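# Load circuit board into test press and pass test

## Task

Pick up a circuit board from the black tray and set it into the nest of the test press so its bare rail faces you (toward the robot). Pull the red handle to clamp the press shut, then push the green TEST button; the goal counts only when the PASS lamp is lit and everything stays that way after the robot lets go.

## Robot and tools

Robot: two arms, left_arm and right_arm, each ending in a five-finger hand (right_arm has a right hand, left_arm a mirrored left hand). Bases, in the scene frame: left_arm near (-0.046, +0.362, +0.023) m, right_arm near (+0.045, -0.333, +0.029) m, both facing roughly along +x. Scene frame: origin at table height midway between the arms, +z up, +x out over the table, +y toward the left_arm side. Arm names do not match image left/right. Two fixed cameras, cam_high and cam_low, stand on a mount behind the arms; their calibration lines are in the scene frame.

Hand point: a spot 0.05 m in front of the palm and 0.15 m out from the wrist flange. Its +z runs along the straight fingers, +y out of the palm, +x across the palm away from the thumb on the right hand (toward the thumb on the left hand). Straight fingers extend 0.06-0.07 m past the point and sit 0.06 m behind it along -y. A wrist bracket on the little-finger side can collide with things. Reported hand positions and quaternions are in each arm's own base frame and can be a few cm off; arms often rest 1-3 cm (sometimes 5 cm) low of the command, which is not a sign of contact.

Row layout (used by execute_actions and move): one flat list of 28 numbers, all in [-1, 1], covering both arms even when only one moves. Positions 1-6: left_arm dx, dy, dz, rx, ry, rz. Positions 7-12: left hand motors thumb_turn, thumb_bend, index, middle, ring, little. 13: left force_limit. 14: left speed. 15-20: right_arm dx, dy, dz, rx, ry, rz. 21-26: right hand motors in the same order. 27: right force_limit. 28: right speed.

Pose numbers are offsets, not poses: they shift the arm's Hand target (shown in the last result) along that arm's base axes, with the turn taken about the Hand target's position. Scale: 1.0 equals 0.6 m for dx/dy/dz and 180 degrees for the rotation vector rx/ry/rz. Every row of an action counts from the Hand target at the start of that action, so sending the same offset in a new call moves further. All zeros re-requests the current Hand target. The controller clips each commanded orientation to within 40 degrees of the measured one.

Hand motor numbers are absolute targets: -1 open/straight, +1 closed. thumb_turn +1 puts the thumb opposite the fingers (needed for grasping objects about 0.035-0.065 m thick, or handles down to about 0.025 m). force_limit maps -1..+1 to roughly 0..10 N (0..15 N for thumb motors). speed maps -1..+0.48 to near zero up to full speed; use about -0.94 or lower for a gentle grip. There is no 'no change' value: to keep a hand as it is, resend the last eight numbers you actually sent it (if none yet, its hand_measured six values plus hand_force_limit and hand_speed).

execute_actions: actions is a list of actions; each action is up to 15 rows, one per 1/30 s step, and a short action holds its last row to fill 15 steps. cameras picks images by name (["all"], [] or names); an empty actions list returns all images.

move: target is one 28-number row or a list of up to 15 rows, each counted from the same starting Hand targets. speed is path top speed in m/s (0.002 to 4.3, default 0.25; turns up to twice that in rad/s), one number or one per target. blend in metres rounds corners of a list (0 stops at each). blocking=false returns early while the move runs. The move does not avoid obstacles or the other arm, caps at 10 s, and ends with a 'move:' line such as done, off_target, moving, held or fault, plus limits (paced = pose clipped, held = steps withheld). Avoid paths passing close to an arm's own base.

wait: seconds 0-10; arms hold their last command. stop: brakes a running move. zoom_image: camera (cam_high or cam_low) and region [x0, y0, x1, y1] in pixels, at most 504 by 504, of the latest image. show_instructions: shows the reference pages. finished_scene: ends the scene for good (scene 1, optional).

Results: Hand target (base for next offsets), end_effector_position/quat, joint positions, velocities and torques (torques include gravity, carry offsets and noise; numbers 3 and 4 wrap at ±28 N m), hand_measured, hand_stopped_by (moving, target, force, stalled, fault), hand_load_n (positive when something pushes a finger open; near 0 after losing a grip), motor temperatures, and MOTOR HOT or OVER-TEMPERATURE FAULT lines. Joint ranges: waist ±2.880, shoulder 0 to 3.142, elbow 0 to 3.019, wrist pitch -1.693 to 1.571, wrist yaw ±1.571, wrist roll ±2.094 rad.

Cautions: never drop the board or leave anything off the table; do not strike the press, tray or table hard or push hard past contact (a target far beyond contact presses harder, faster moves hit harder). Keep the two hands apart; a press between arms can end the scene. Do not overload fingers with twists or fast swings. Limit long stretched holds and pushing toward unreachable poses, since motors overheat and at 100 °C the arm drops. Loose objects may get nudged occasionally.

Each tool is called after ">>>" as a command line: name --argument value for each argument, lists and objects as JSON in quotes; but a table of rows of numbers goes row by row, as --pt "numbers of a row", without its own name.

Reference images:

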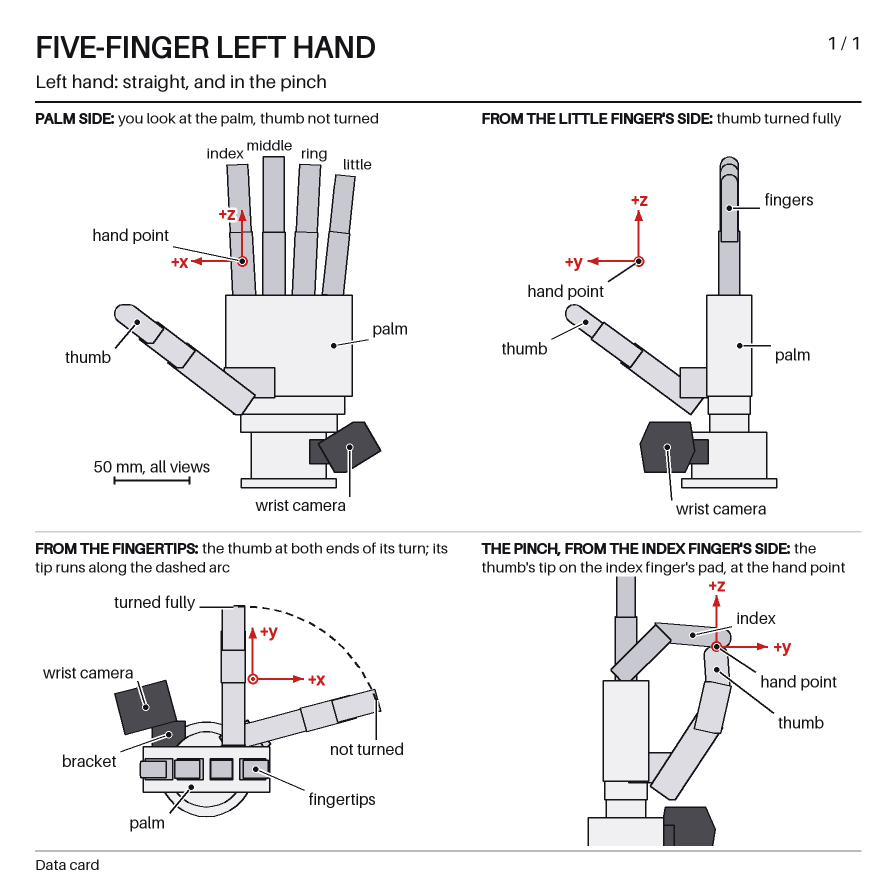

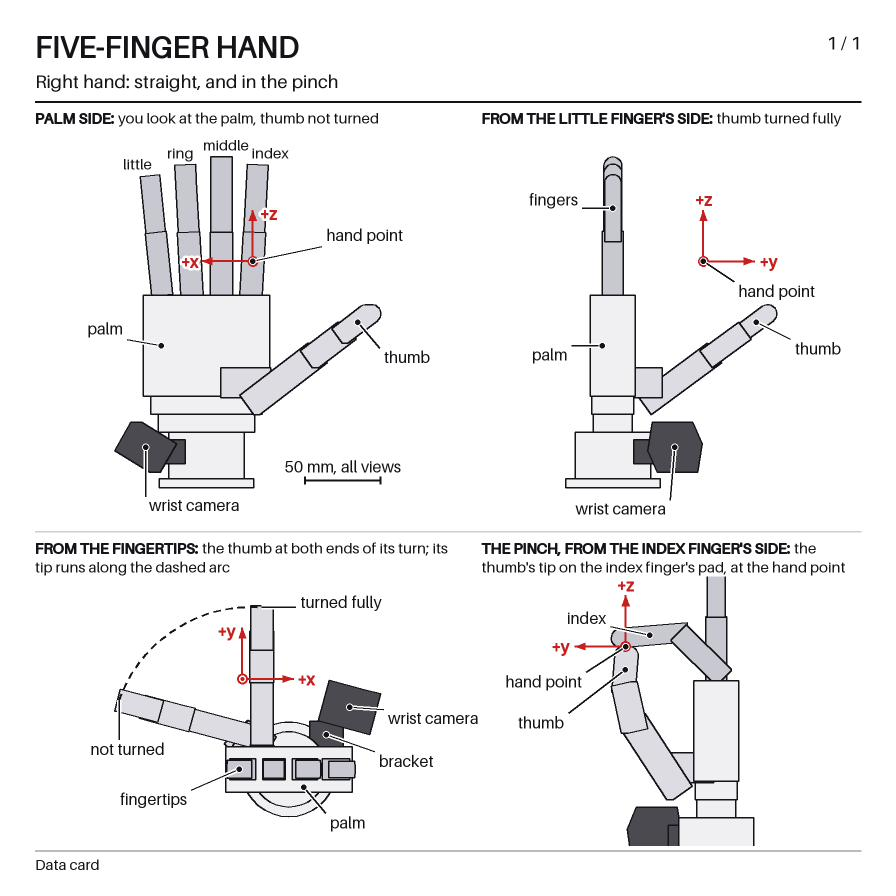

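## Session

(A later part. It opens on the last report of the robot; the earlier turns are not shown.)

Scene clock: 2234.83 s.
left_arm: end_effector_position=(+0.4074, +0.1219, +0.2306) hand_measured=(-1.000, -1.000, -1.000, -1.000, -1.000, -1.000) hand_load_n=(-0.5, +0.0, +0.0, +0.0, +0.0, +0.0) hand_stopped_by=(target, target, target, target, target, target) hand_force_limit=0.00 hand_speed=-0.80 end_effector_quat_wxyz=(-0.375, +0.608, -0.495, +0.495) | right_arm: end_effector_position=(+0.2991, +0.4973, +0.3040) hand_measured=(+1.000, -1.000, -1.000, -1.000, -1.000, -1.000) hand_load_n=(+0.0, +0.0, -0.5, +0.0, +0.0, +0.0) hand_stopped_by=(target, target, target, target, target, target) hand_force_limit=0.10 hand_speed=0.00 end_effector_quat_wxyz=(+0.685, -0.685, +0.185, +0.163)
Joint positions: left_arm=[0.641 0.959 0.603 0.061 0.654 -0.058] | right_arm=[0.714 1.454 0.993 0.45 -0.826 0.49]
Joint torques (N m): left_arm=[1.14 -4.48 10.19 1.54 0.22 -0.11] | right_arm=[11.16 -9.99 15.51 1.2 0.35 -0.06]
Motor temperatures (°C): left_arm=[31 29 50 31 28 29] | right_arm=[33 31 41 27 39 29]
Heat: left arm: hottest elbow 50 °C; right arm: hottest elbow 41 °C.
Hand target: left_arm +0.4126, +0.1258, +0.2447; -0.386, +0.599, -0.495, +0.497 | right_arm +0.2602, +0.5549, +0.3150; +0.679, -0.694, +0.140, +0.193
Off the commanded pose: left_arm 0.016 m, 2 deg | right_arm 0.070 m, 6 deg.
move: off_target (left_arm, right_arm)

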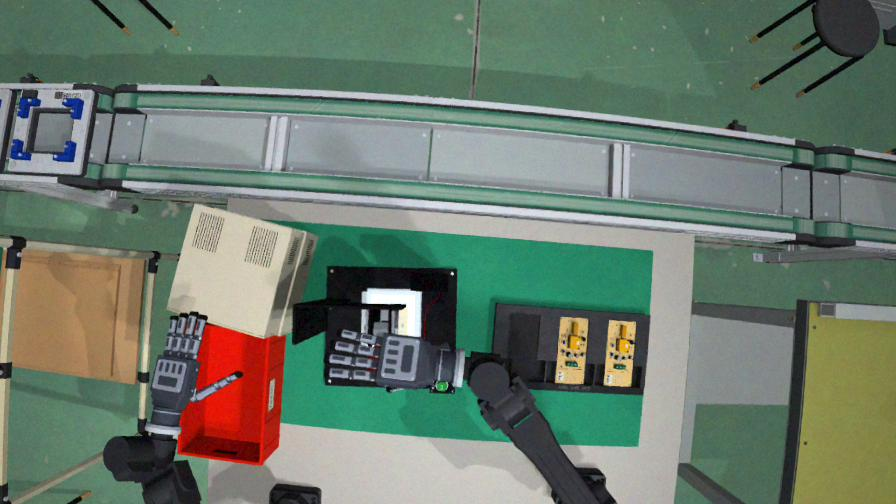

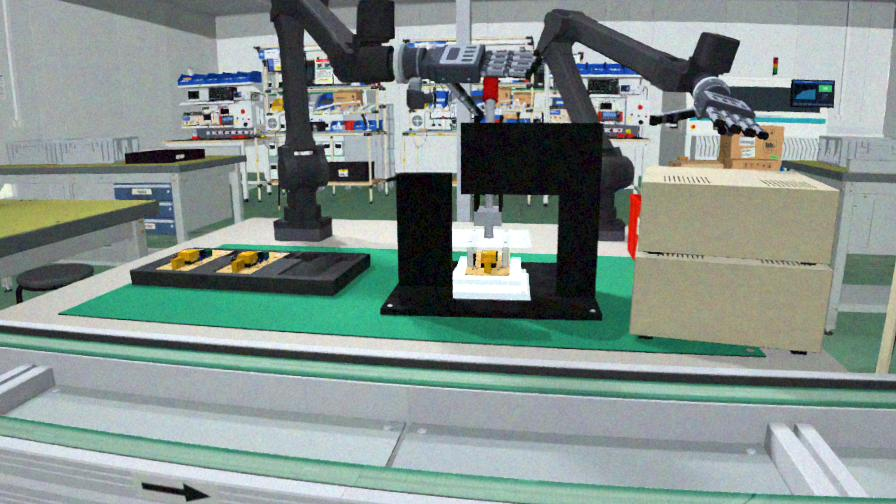

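>>> move --pt "0 0 0 0 0 0 -1 -1 -1 -1 -1 -1 0 -0.8 0.1247 -0.0915 0.05 0 0 0 1 -1 -1 -1 -1 -1 0.1 0" --pt "0 0 0 0 0 0 -1 -1 -1 -1 -1 -1 0 -0.8 0.1247 -0.09 0.06 0 0 0 -1 -1 -1 -1 -1 -1 0.1 0.2" --pt "0 0 0 0 0 0 -1 -1 -1 -1 -1 -1 0 -0.8 0.08 -0.015 0.06 0 0 0 -1 -1 -1 -1 -1 -1 0.1 0.2" --speed '[0.12,0.1,0.12]' --cameras '["cam_low","cam_high"]'

>>> zoom_image --camera "cam_low" --region '[400, 30, 560, 290]'

>>> zoom_image --camera "cam_high" --region '[320, 280, 460, 400]'

Scene clock: 2265.97 s.
left_arm: end_effector_position=(+0.4074, +0.1219, +0.2306) hand_measured=(-1.000, -1.000, -1.000, -1.000, -1.000, -1.000) hand_load_n=(-0.5, +0.0, +0.0, +0.0, +0.0, +0.0) hand_stopped_by=(target, target, target, target, target, target) hand_force_limit=0.00 hand_speed=-0.80 end_effector_quat_wxyz=(-0.375, +0.608, -0.495, +0.495) | right_arm: end_effector_position=(+0.3008, +0.5353, +0.3408) hand_measured=(-1.000, -1.000, -1.000, -1.000, -1.000, -1.000) hand_load_n=(-0.5, +0.0, +0.0, +0.0, -0.5, -0.5) hand_stopped_by=(target, target, target, target, target, target) hand_force_limit=0.10 hand_speed=0.20 end_effector_quat_wxyz=(+0.676, -0.695, +0.148, +0.197)
Joint positions: left_arm=[0.641 0.959 0.603 0.061 0.654 -0.058] | right_arm=[0.752 1.528 1.182 0.333 -0.892 0.483]
Joint torques (N m): left_arm=[1.14 -4.19 10.21 1.57 0.21 -0.1] | right_arm=[0.73 -13.92 13.96 1.28 0.03 0]
Motor temperatures (°C): left_arm=[31 29 50 31 28 29] | right_arm=[33 32 49 27 35 29]
Heat: left arm: hottest elbow 50 °C; right arm: hottest elbow 49 °C.
Hand target: left_arm +0.4126, +0.1258, +0.2447; -0.386, +0.599, -0.495, +0.497 | right_arm +0.3081, +0.5460, +0.3507; +0.679, -0.694, +0.141, +0.193
Off the commanded pose: left_arm 0.016 m, 2 deg | right_arm 0.016 m, 1 deg.
move: off_target (left_arm, right_arm); target 2's new numbers were sent with right_arm's hand 0.019 m and 2 deg from that target

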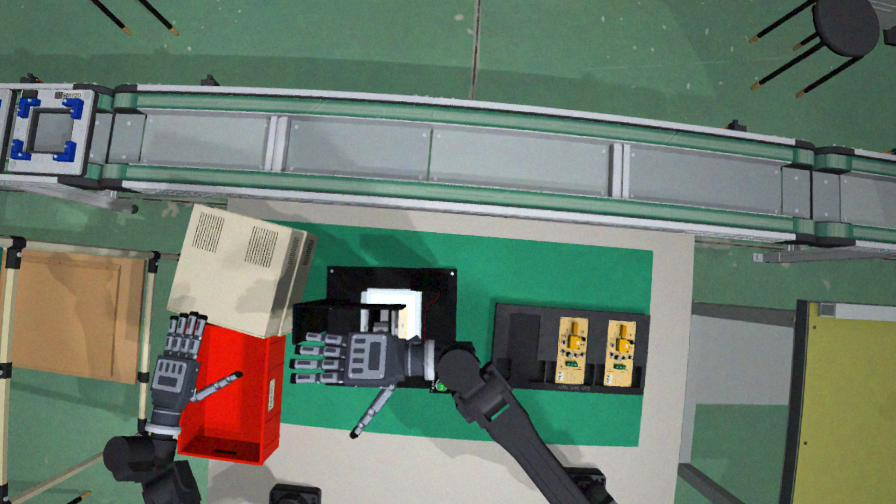

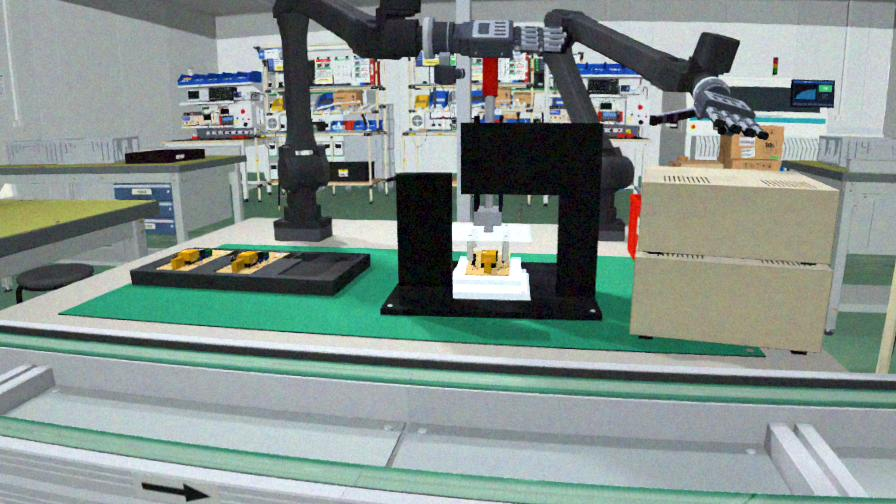

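Scaled by 1.938.

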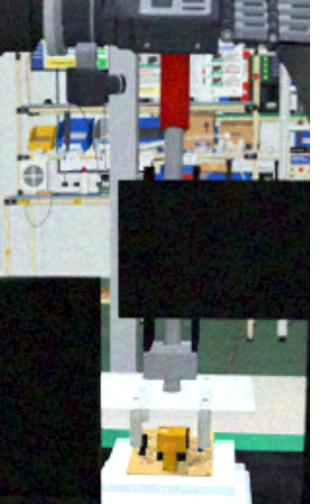

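Scaled by 3.600.

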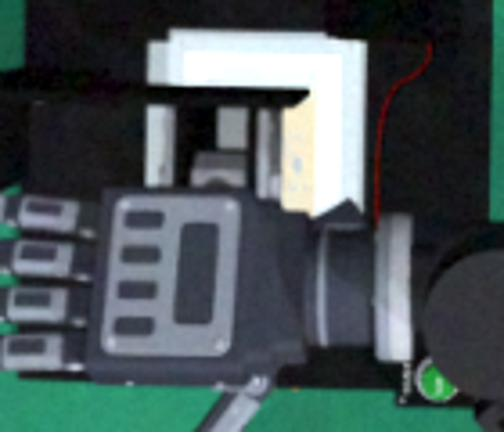

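>>> move --pt "0 0 0 0 0 0 -1 -1 -1 -1 -1 -1 0 -0.8 -0.097 0 -0.167 -0.016 -0.055 0 -1 -1 -1 -1 -1 -1 0.1 0.2" --speed '[0.08]' --cameras '["cam_low","cam_high"]'

>>> zoom_image --camera "cam_low" --region '[400, 30, 560, 290]'

>>> zoom_image --camera "cam_high" --region '[320, 280, 460, 400]'

Scene clock: 2296.73 s.
left_arm: end_effector_position=(+0.4074, +0.1219, +0.2306) hand_measured=(-1.000, -1.000, -1.000, -1.000, -1.000, -1.000) hand_load_n=(-0.5, +0.0, +0.0, +0.0, +0.0, +0.0) hand_stopped_by=(target, target, target, target, target, target) hand_force_limit=0.00 hand_speed=-0.80 end_effector_quat_wxyz=(-0.375, +0.608, -0.495, +0.495) | right_arm: end_effector_position=(+0.2665, +0.5416, +0.3078) hand_measured=(-1.000, -1.000, -1.000, -1.000, -1.000, -1.000) hand_load_n=(-0.5, +0.0, +0.0, +0.0, +0.0, +0.0) hand_stopped_by=(target, target, target, target, target, target) hand_force_limit=0.10 hand_speed=0.20 end_effector_quat_wxyz=(+0.707, -0.699, +0.062, +0.092)
Joint positions: left_arm=[0.641 0.959 0.603 0.061 0.654 -0.058] | right_arm=[0.833 1.467 1.037 0.453 -0.78 0.234]
Joint torques (N m): left_arm=[1.26 -4.19 10.21 1.61 0.21 -0.11] | right_arm=[2.67 -10.11 5.9 1.18 -0.15 0.13]
Heat: left arm: hottest elbow 50 °C; right arm: hottest elbow 52 °C.
Hand target: left_arm +0.4126, +0.1258, +0.2447; -0.386, +0.599, -0.495, +0.497 | right_arm +0.2500, +0.5460, +0.2507; +0.671, -0.725, +0.086, +0.129
Off the commanded pose: left_arm 0.016 m, 2 deg | right_arm 0.060 m, 7 deg.
move: off_target (left_arm, right_arm)

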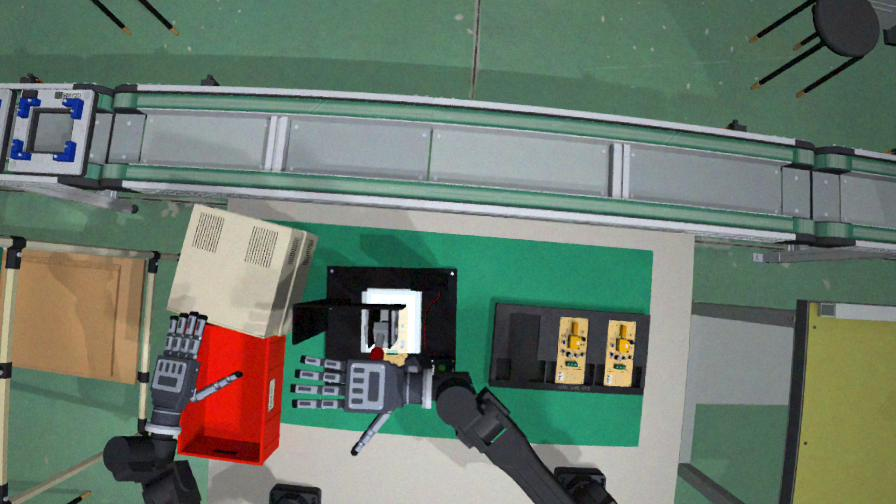

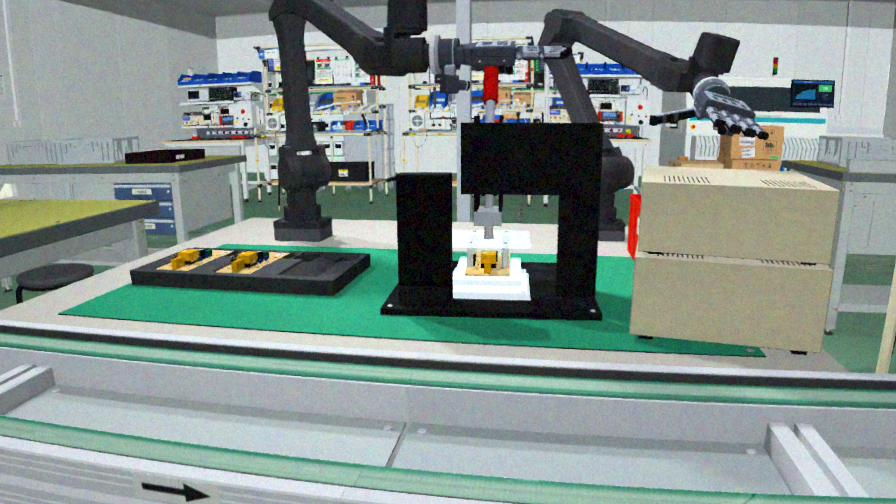

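Scaled by 1.938.

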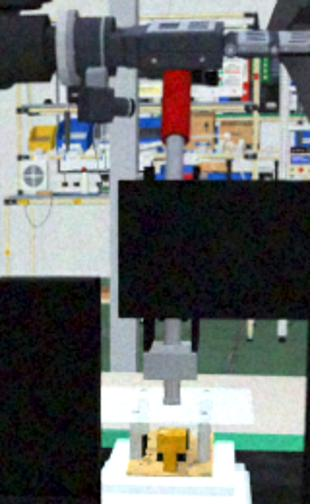

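Scaled by 3.600.

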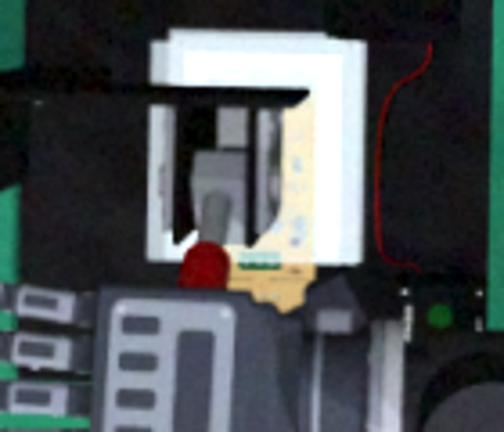

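>>> move --pt "0 0 0 0 0 0 -1 -1 -1 -1 -1 -1 0 -0.8 -0.02 0 -0.11 0 0 0 -1 -1 -1 -1 -1 -1 0.1 0.2" --speed '[0.08]' --cameras '["cam_low","cam_high"]'

>>> zoom_image --camera "cam_low" --region '[400, 30, 560, 290]'

>>> zoom_image --camera "cam_high" --region '[320, 280, 460, 400]'

Scene clock: 2309.73 s.
left_arm: end_effector_position=(+0.4074, +0.1219, +0.2306) hand_measured=(-1.000, -1.000, -1.000, -1.000, -1.000, -1.000) hand_load_n=(+0.0, +0.0, +0.0, +0.0, +0.0, +0.0) hand_stopped_by=(target, target, target, target, target, target) hand_force_limit=0.00 hand_speed=-0.80 end_effector_quat_wxyz=(-0.375, +0.608, -0.495, +0.495) | right_arm: end_effector_position=(+0.2555, +0.5434, +0.2953) hand_measured=(-1.000, -1.000, -1.000, -1.000, -1.000, -1.000) hand_load_n=(-0.5, +0.0, +0.0, +0.0, +0.0, +0.0) hand_stopped_by=(target, target, target, target, target, target) hand_force_limit=0.10 hand_speed=0.20 end_effector_quat_wxyz=(+0.738, -0.672, +0.029, +0.063)
Joint positions: left_arm=[0.641 0.959 0.603 0.061 0.654 -0.058] | right_arm=[0.855 1.481 0.956 0.657 -0.752 0.219]
Joint torques (N m): left_arm=[1.32 -4.66 10.21 1.57 0.21 -0.1] | right_arm=[2.2 -5.48 2.73 0.14 -0.37 0.26]
Heat: left arm: hottest elbow 50 °C; right arm: hottest elbow 49 °C.
Hand target: left_arm +0.4126, +0.1258, +0.2447; -0.386, +0.599, -0.495, +0.497 | right_arm +0.2379, +0.5459, +0.1846; +0.671, -0.725, +0.086, +0.129
Off the commanded pose: left_arm 0.016 m, 2 deg | right_arm 0.112 m, 14 deg.
move: off_target (left_arm, right_arm)

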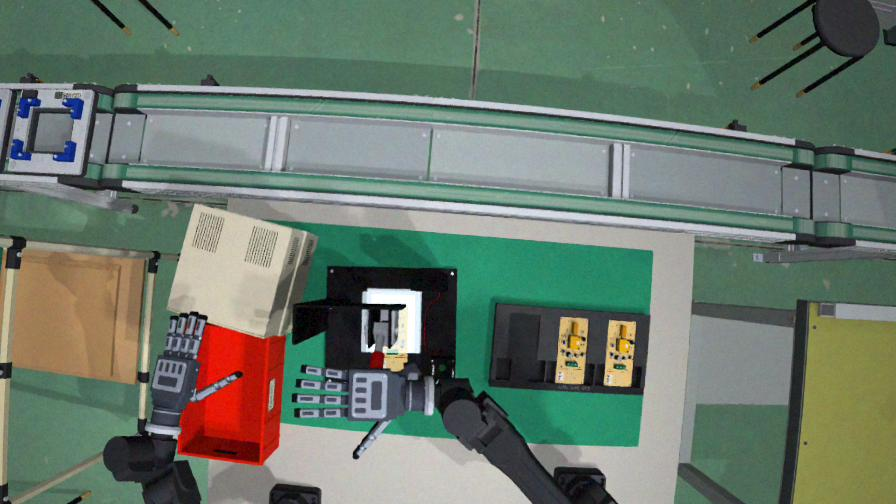

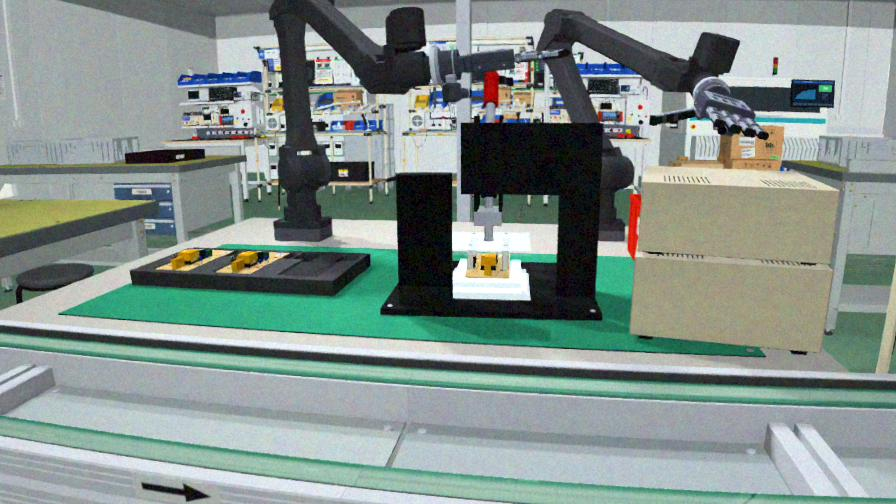

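Scaled by 1.938.

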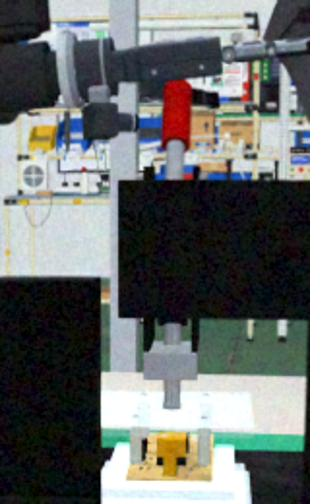

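Scaled by 3.600.

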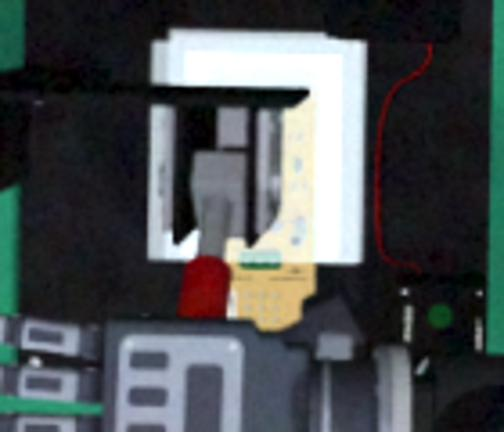

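>>> move --pt "0 0 0 0 0 0 -1 -1 -1 -1 -1 -1 0 -0.8 -0.01 0 -0.09 -0.03 0 0 -1 -1 -1 -1 -1 -1 0.1 0.2" --speed '[0.08]' --cameras '["cam_low","cam_high"]'

>>> zoom_image --camera "cam_low" --region '[400, 30, 560, 290]'

>>> zoom_image --camera "cam_high" --region '[320, 280, 460, 400]'

Scene clock: 2320.37 s.
left_arm: end_effector_position=(+0.4074, +0.1219, +0.2306) hand_measured=(-1.000, -1.000, -1.000, -1.000, -1.000, -1.000) hand_load_n=(-0.5, +0.0, +0.0, -0.5, +0.0, +0.0) hand_stopped_by=(target, target, target, target, target, target) hand_force_limit=0.00 hand_speed=-0.80 end_effector_quat_wxyz=(-0.375, +0.608, -0.495, +0.495) | right_arm: end_effector_position=(+0.2552, +0.5437, +0.2825) hand_measured=(-1.000, -1.000, -1.000, -1.000, -1.000, -1.000) hand_load_n=(-0.5, +0.0, +0.0, +0.0, +0.0, -0.5) hand_stopped_by=(target, target, target, target, target, target) hand_force_limit=0.10 hand_speed=0.20 end_effector_quat_wxyz=(+0.735, -0.677, +0.012, +0.032)
Joint positions: left_arm=[0.641 0.959 0.603 0.061 0.654 -0.058] | right_arm=[0.867 1.478 0.934 0.656 -0.727 0.136]
Joint torques (N m): left_arm=[1.2 -4.48 10.22 1.54 0.23 -0.11] | right_arm=[2.67 -2.67 1.33 -2.21 -0.3 0.31]
Heat: left arm: hottest elbow 50 °C; right arm: hottest elbow 47 °C.
Hand target: left_arm +0.4126, +0.1258, +0.2447; -0.386, +0.599, -0.495, +0.497 | right_arm +0.2319, +0.5459, +0.1306; +0.636, -0.756, +0.092, +0.124
Off the commanded pose: left_arm 0.016 m, 2 deg | right_arm 0.154 m, 20 deg.
move: off_target (left_arm, right_arm)

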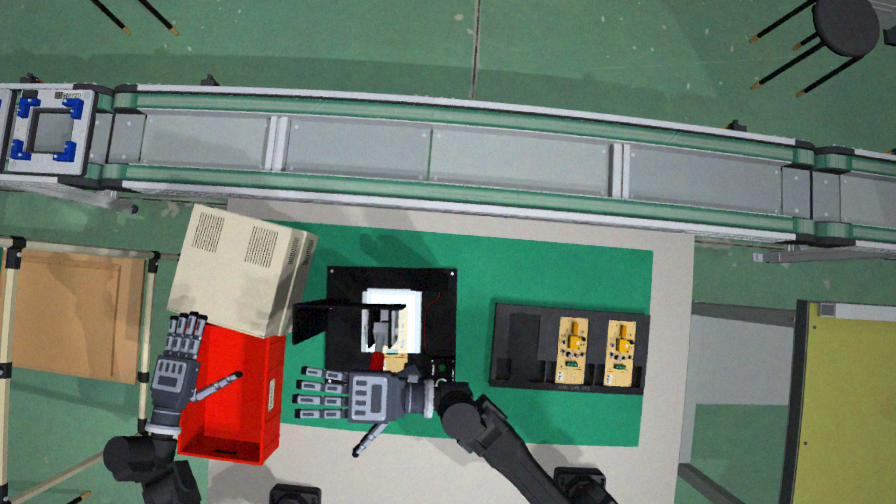

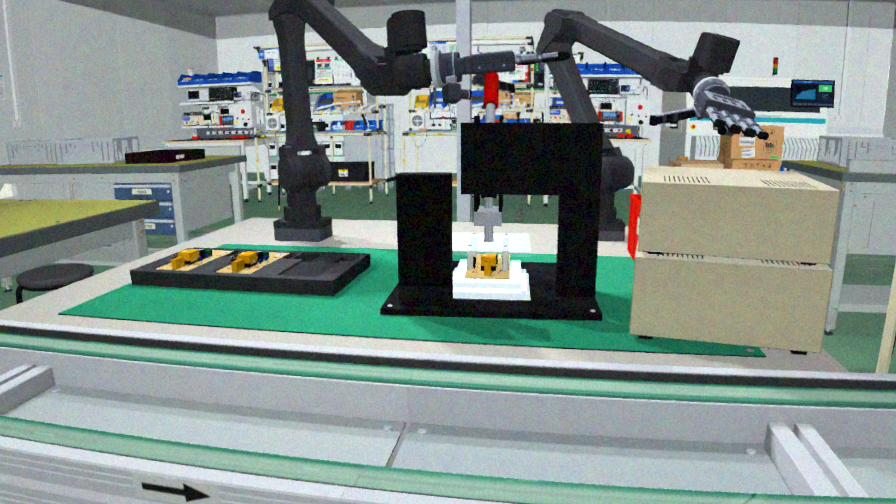

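Scaled by 1.938.

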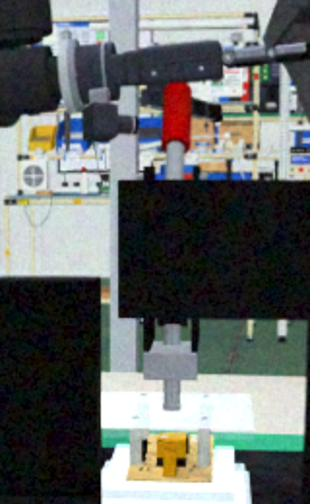

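Scaled by 3.600.

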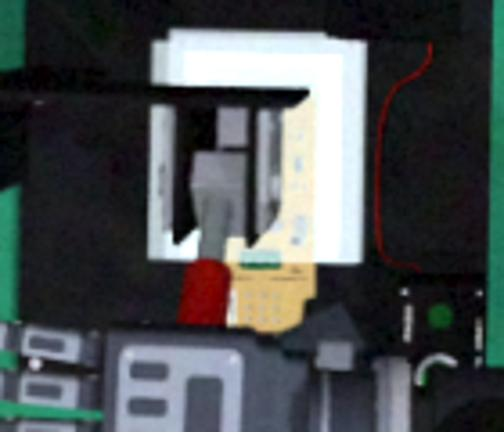

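>>> zoom_image --camera "cam_low" --region '[450, 225, 535, 305]'

Scaled by 5.929.

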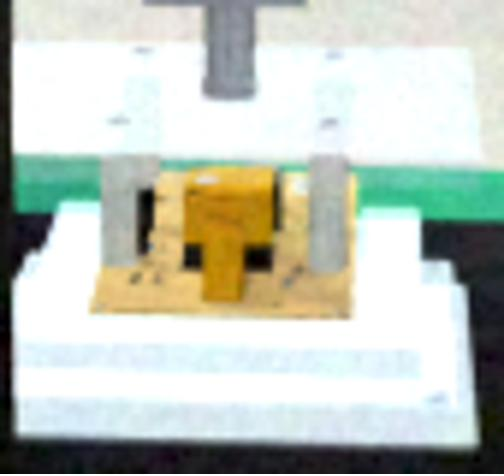

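>>> move --pt "0 0 0 0 0 0 -1 -1 -1 -1 -1 -1 0 -0.8 0.015 0 -0.09 0 0 0 -1 -1 -1 -1 -1 -1 0.1 0.2" --speed '[0.08]' --cameras '["cam_low","cam_high"]'

>>> zoom_image --camera "cam_low" --region '[400, 30, 560, 290]'

>>> zoom_image --camera "cam_high" --region '[320, 280, 460, 400]'

Scene clock: 2354.60 s.
left_arm: end_effector_position=(+0.4074, +0.1219, +0.2306) hand_measured=(-1.000, -1.000, -1.000, -1.000, -1.000, -1.000) hand_load_n=(-0.5, +0.0, +0.0, +0.0, +0.0, +0.0) hand_stopped_by=(target, target, target, target, target, target) hand_force_limit=0.00 hand_speed=-0.80 end_effector_quat_wxyz=(-0.375, +0.608, -0.495, +0.495) | right_arm: end_effector_position=(+0.2560, +0.5444, +0.2787) hand_measured=(-1.000, -1.000, -1.000, -1.000, -1.000, -1.000) hand_load_n=(-0.5, +0.0, +0.0, +0.0, +0.0, +0.0) hand_stopped_by=(target, target, target, target, target, target) hand_force_limit=0.10 hand_speed=0.20 end_effector_quat_wxyz=(+0.753, -0.658, -0.013, +0.012)
Joint positions: left_arm=[0.641 0.959 0.603 0.061 0.654 -0.058] | right_arm=[0.867 1.502 0.909 0.773 -0.733 0.117]
Joint torques (N m): left_arm=[1.14 -4.31 10.24 1.63 0.21 -0.11] | right_arm=[1.44 2.26 -1.33 -1.66 -0.42 0.46]
Motor temperatures (°C): left_arm=[31 29 50 31 28 29] | right_arm=[32 31 43 27 34 29]
Heat: left arm: hottest elbow 50 °C; right arm: hottest elbow 43 °C.
Hand target: left_arm +0.4126, +0.1258, +0.2447; -0.386, +0.599, -0.495, +0.497 | right_arm +0.2408, +0.5460, +0.0766; +0.636, -0.756, +0.092, +0.125
Off the commanded pose: left_arm 0.016 m, 2 deg | right_arm 0.203 m, 25 deg.
move: off_target (left_arm, right_arm)

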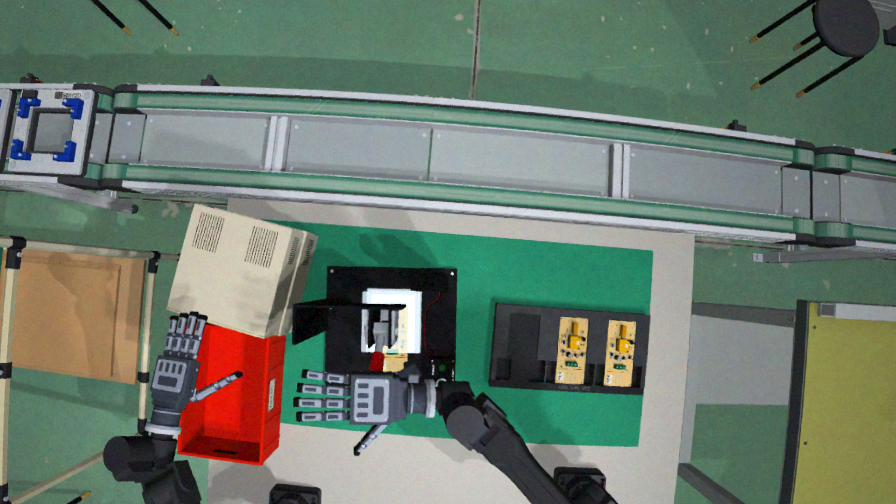

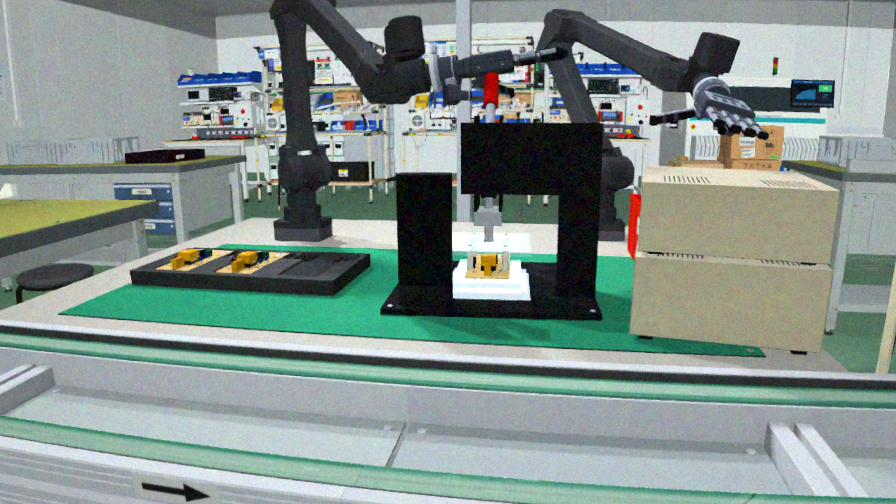

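Scaled by 1.938.

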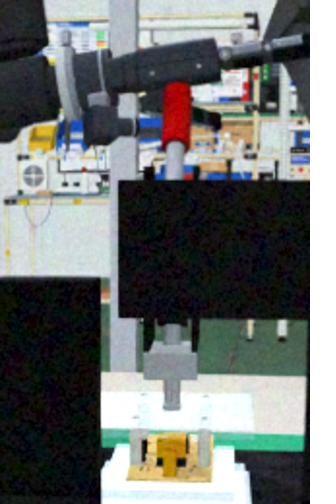

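Scaled by 3.600.

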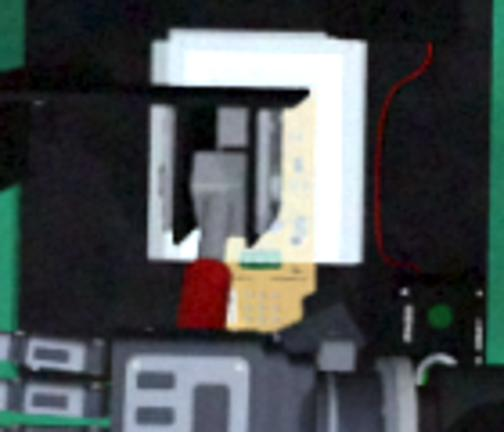

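>>> zoom_image --camera "cam_low" --region '[460, 262, 490, 285]'

>>> zoom_image --camera "cam_low" --region '[495, 255, 530, 290]'

Scaled by 16.800.

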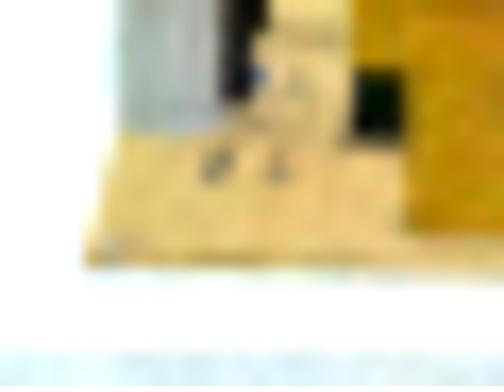

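Scaled by 14.400.

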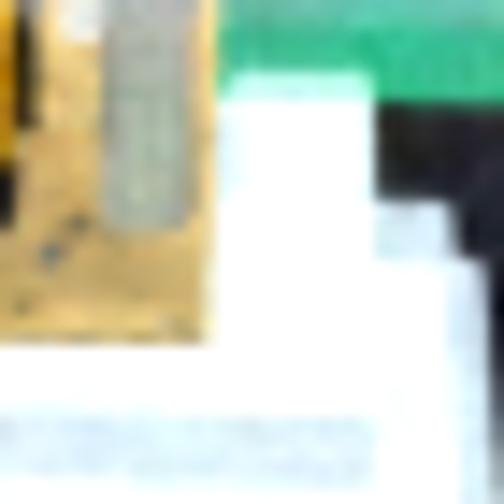

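>>> zoom_image --camera "cam_high" --region '[385, 284, 425, 324]'

Scaled by 12.600.

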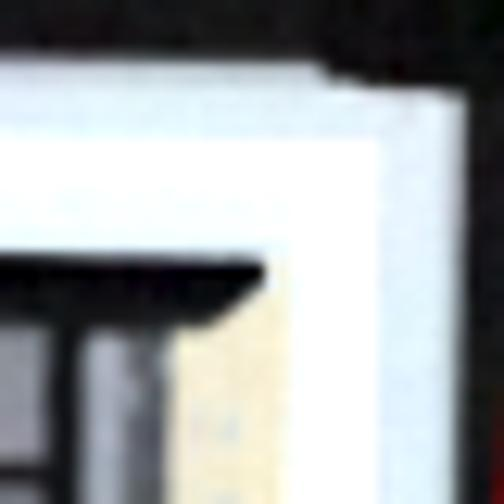

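>>> move --pt "0 0 0 0 0 0 -1 -1 -1 -1 -1 -1 0 -0.8 0.06 -0.02 0.42 0.03 0 0 -1 -1 -1 -1 -1 -1 0.1 0.2" --speed '[0.15]' --cameras '["cam_low","cam_high"]'

>>> zoom_image --camera "cam_low" --region '[450, 245, 485, 290]'

>>> zoom_image --camera "cam_low" --region '[490, 245, 535, 300]'

>>> zoom_image --camera "cam_high" --region '[365, 335, 425, 385]'

Scene clock: 2459.23 s.
left_arm: end_effector_position=(+0.4074, +0.1219, +0.2306) hand_measured=(-1.000, -1.000, -1.000, -1.000, -1.000, -1.000) hand_load_n=(+0.0, +0.0, +0.0, +0.0, +0.0, +0.0) hand_stopped_by=(target, target, target, target, target, target) hand_force_limit=0.00 hand_speed=-0.80 end_effector_quat_wxyz=(-0.375, +0.608, -0.495, +0.495) | right_arm: end_effector_position=(+0.2651, +0.5270, +0.3172) hand_measured=(-1.000, -1.000, -1.000, -1.000, -1.000, -1.000) hand_load_n=(+0.0, +0.0, +0.0, +0.0, +0.0, +0.5) hand_stopped_by=(target, target, target, target, target, target) hand_force_limit=0.10 hand_speed=0.20 end_effector_quat_wxyz=(-0.670, +0.727, -0.082, -0.128)
Joint positions: left_arm=[0.641 0.959 0.603 0.061 0.654 -0.058] | right_arm=[0.807 1.436 1.095 0.235 -0.837 0.222]
Joint torques (N m): left_arm=[1.2 -4.25 10.17 1.57 0.21 -0.12] | right_arm=[-0.44 -12.16 13.86 1.36 -0.22 0.18]
Heat: left arm: hottest elbow 50 °C; right arm: hottest elbow 41 °C.
Hand target: left_arm +0.4126, +0.1258, +0.2447; -0.386, +0.599, -0.495, +0.497 | right_arm +0.2769, +0.5340, +0.3287; -0.671, +0.725, -0.086, -0.129
Off the commanded pose: left_arm 0.016 m, 2 deg | right_arm 0.018 m, 1 deg.
move: off_target (left_arm, right_arm)

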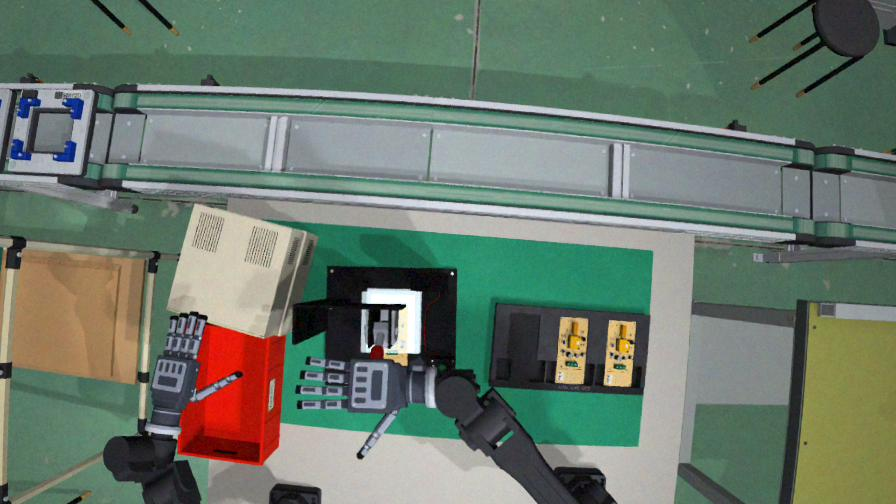

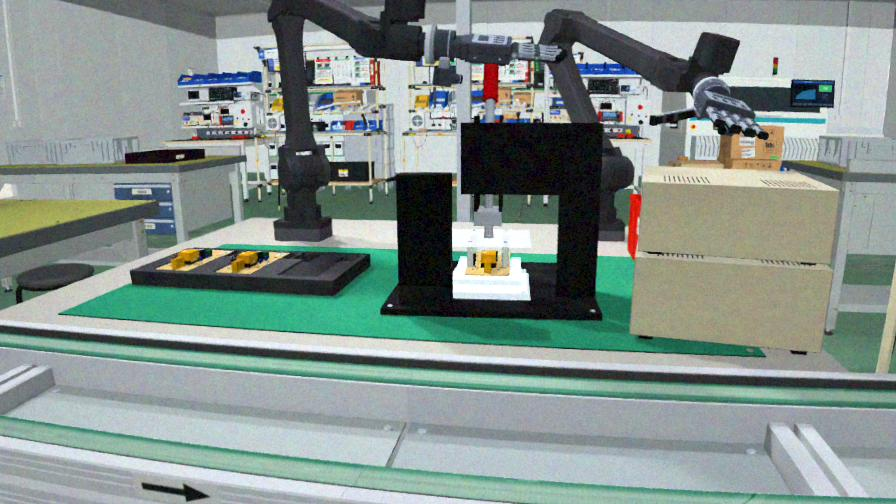

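Scaled by 11.200.

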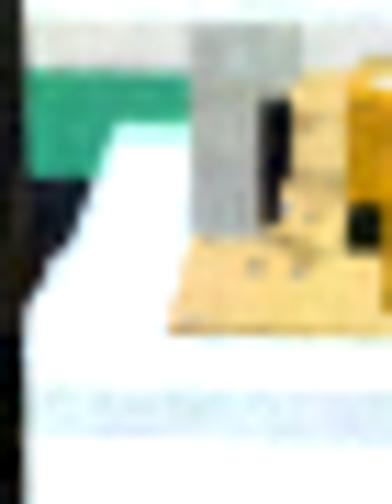

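Scaled by 9.164.

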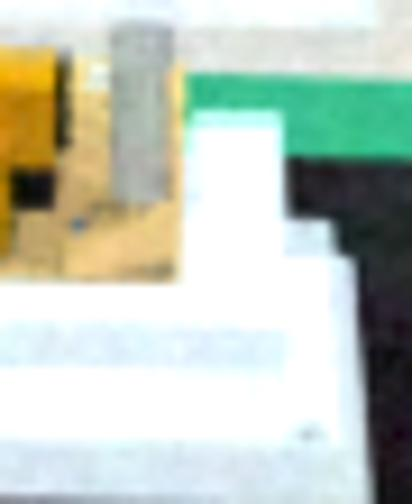

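Scaled by 8.400.

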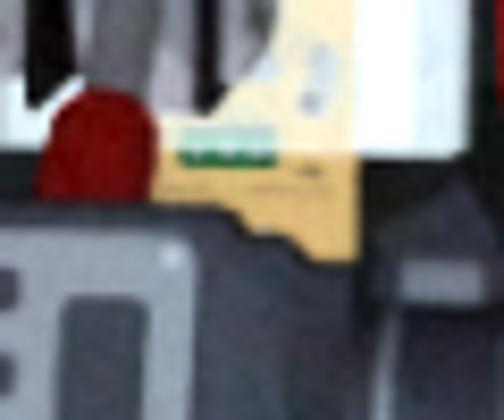

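>>> move --pt "0 0 0.05 0 0 0 -1 -1 -1 -1 -1 -1 0 -0.8 0.03 0 0.13 0 0 0 -1 -1 -1 -1 -1 -1 0.1 0.2" --pt "-0.26 -0.21 0.092 0 0 0 -1 -1 -1 -1 -1 -1 0 -0.8 -0.095 -0.64 0.152 0 0 0 -1 -1 -1 -1 -1 -1 0.1 0.2" --speed '[0.15,0.25]' --blend '[0.02,0]' --cameras '["cam_low","cam_high"]'

>>> zoom_image --camera "cam_low" --region '[440, 30, 560, 300]'

>>> zoom_image --camera "cam_high" --region '[350, 280, 450, 390]'

Scene clock: 2589.87 s.
left_arm: end_effector_position=(+0.2582, +0.0043, +0.3026) hand_measured=(-1.000, -1.000, -1.000, -1.000, -1.000, -1.000) hand_load_n=(+0.0, +0.0, +0.0, +0.0, +0.0, +0.0) hand_stopped_by=(target, target, target, target, target, target) hand_force_limit=0.00 hand_speed=-0.80 end_effector_quat_wxyz=(-0.393, +0.597, -0.495, +0.495) | right_arm: end_effector_position=(+0.2226, +0.1532, +0.4195) hand_measured=(-1.000, -1.000, -1.000, -1.000, -1.000, -1.000) hand_load_n=(-0.5, +0.0, +0.0, +0.0, +0.0, +0.0) hand_stopped_by=(target, target, target, target, target, target) hand_force_limit=0.10 hand_speed=0.20 end_effector_quat_wxyz=(+0.706, -0.687, +0.167, +0.028)
Joint positions: left_arm=[0.57 0.208 0.572 -0.607 0.577 -0.073] | right_arm=[-0.197 0.726 0.867 -0.376 -1.568 0.043]
Joint torques (N m): left_arm=[0.15 1.49 8.21 1.14 0.04 -0.23] | right_arm=[-0.32 -2.67 9.83 0.91 -0.33 0.15]
Motor temperatures (°C): left_arm=[31 29 50 31 28 29] | right_arm=[32 32 49 27 32 29]
Heat: left arm: hottest elbow 50 °C; right arm: hottest elbow 49 °C.
Hand target: left_arm +0.2566, -0.0002, +0.2998; -0.386, +0.599, -0.495, +0.497 | right_arm +0.2198, +0.1500, +0.4199; +0.671, -0.725, +0.086, +0.129
Off the commanded pose: left_arm 0.005 m, 1 deg | right_arm 0.004 m, 16 deg.
joint sent to its limit (right arm) — joint 5 (wrist yaw), lower limit. The joint targets are off in orientation, not in position.
move: off_target (right_arm)

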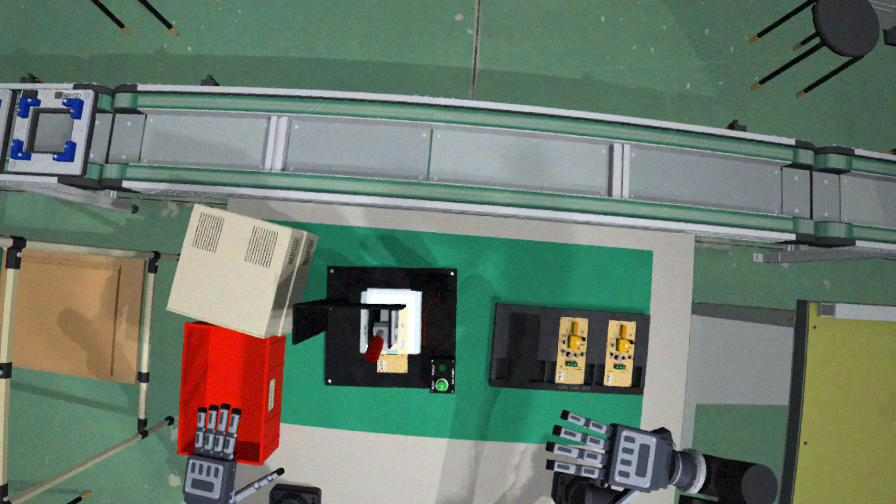

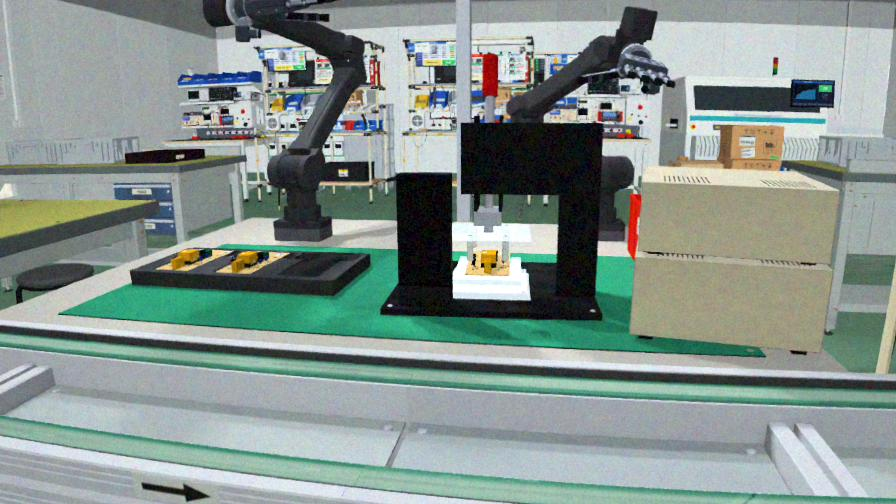

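Scaled by 1.867.

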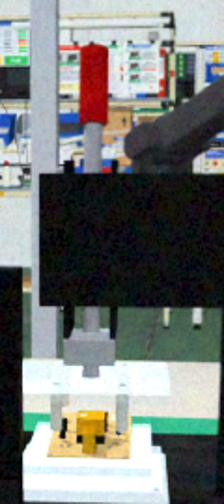

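Scaled by 4.582.

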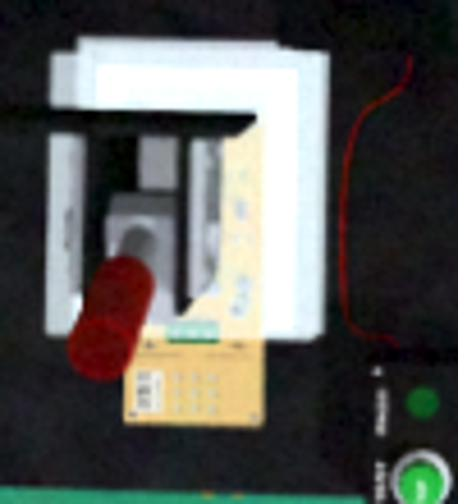

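>>> zoom_image --camera "cam_low" --region '[455, 255, 479, 279]'

>>> zoom_image --camera "cam_low" --region '[496, 255, 520, 279]'

>>> zoom_image --camera "cam_high" --region '[368, 345, 418, 380]'

Scaled by 21.000.

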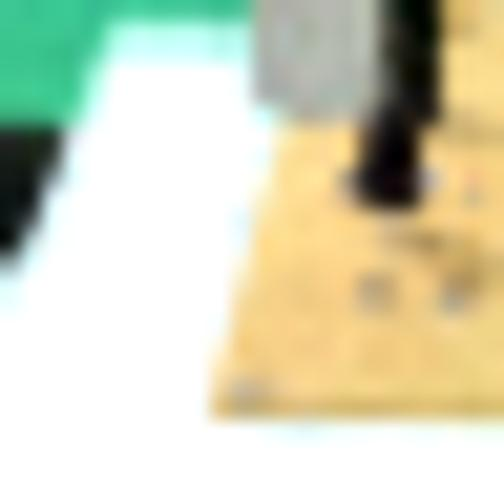

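Scaled by 21.000.

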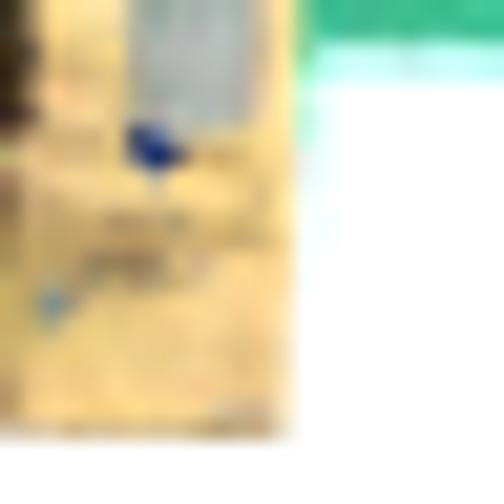

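Scaled by 10.080.

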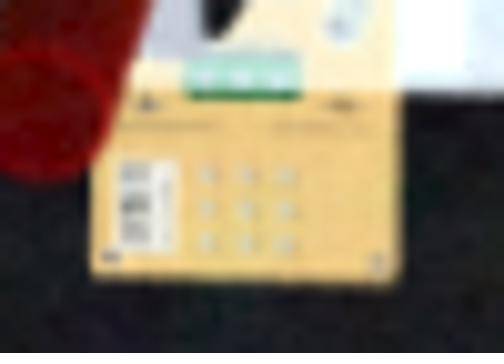

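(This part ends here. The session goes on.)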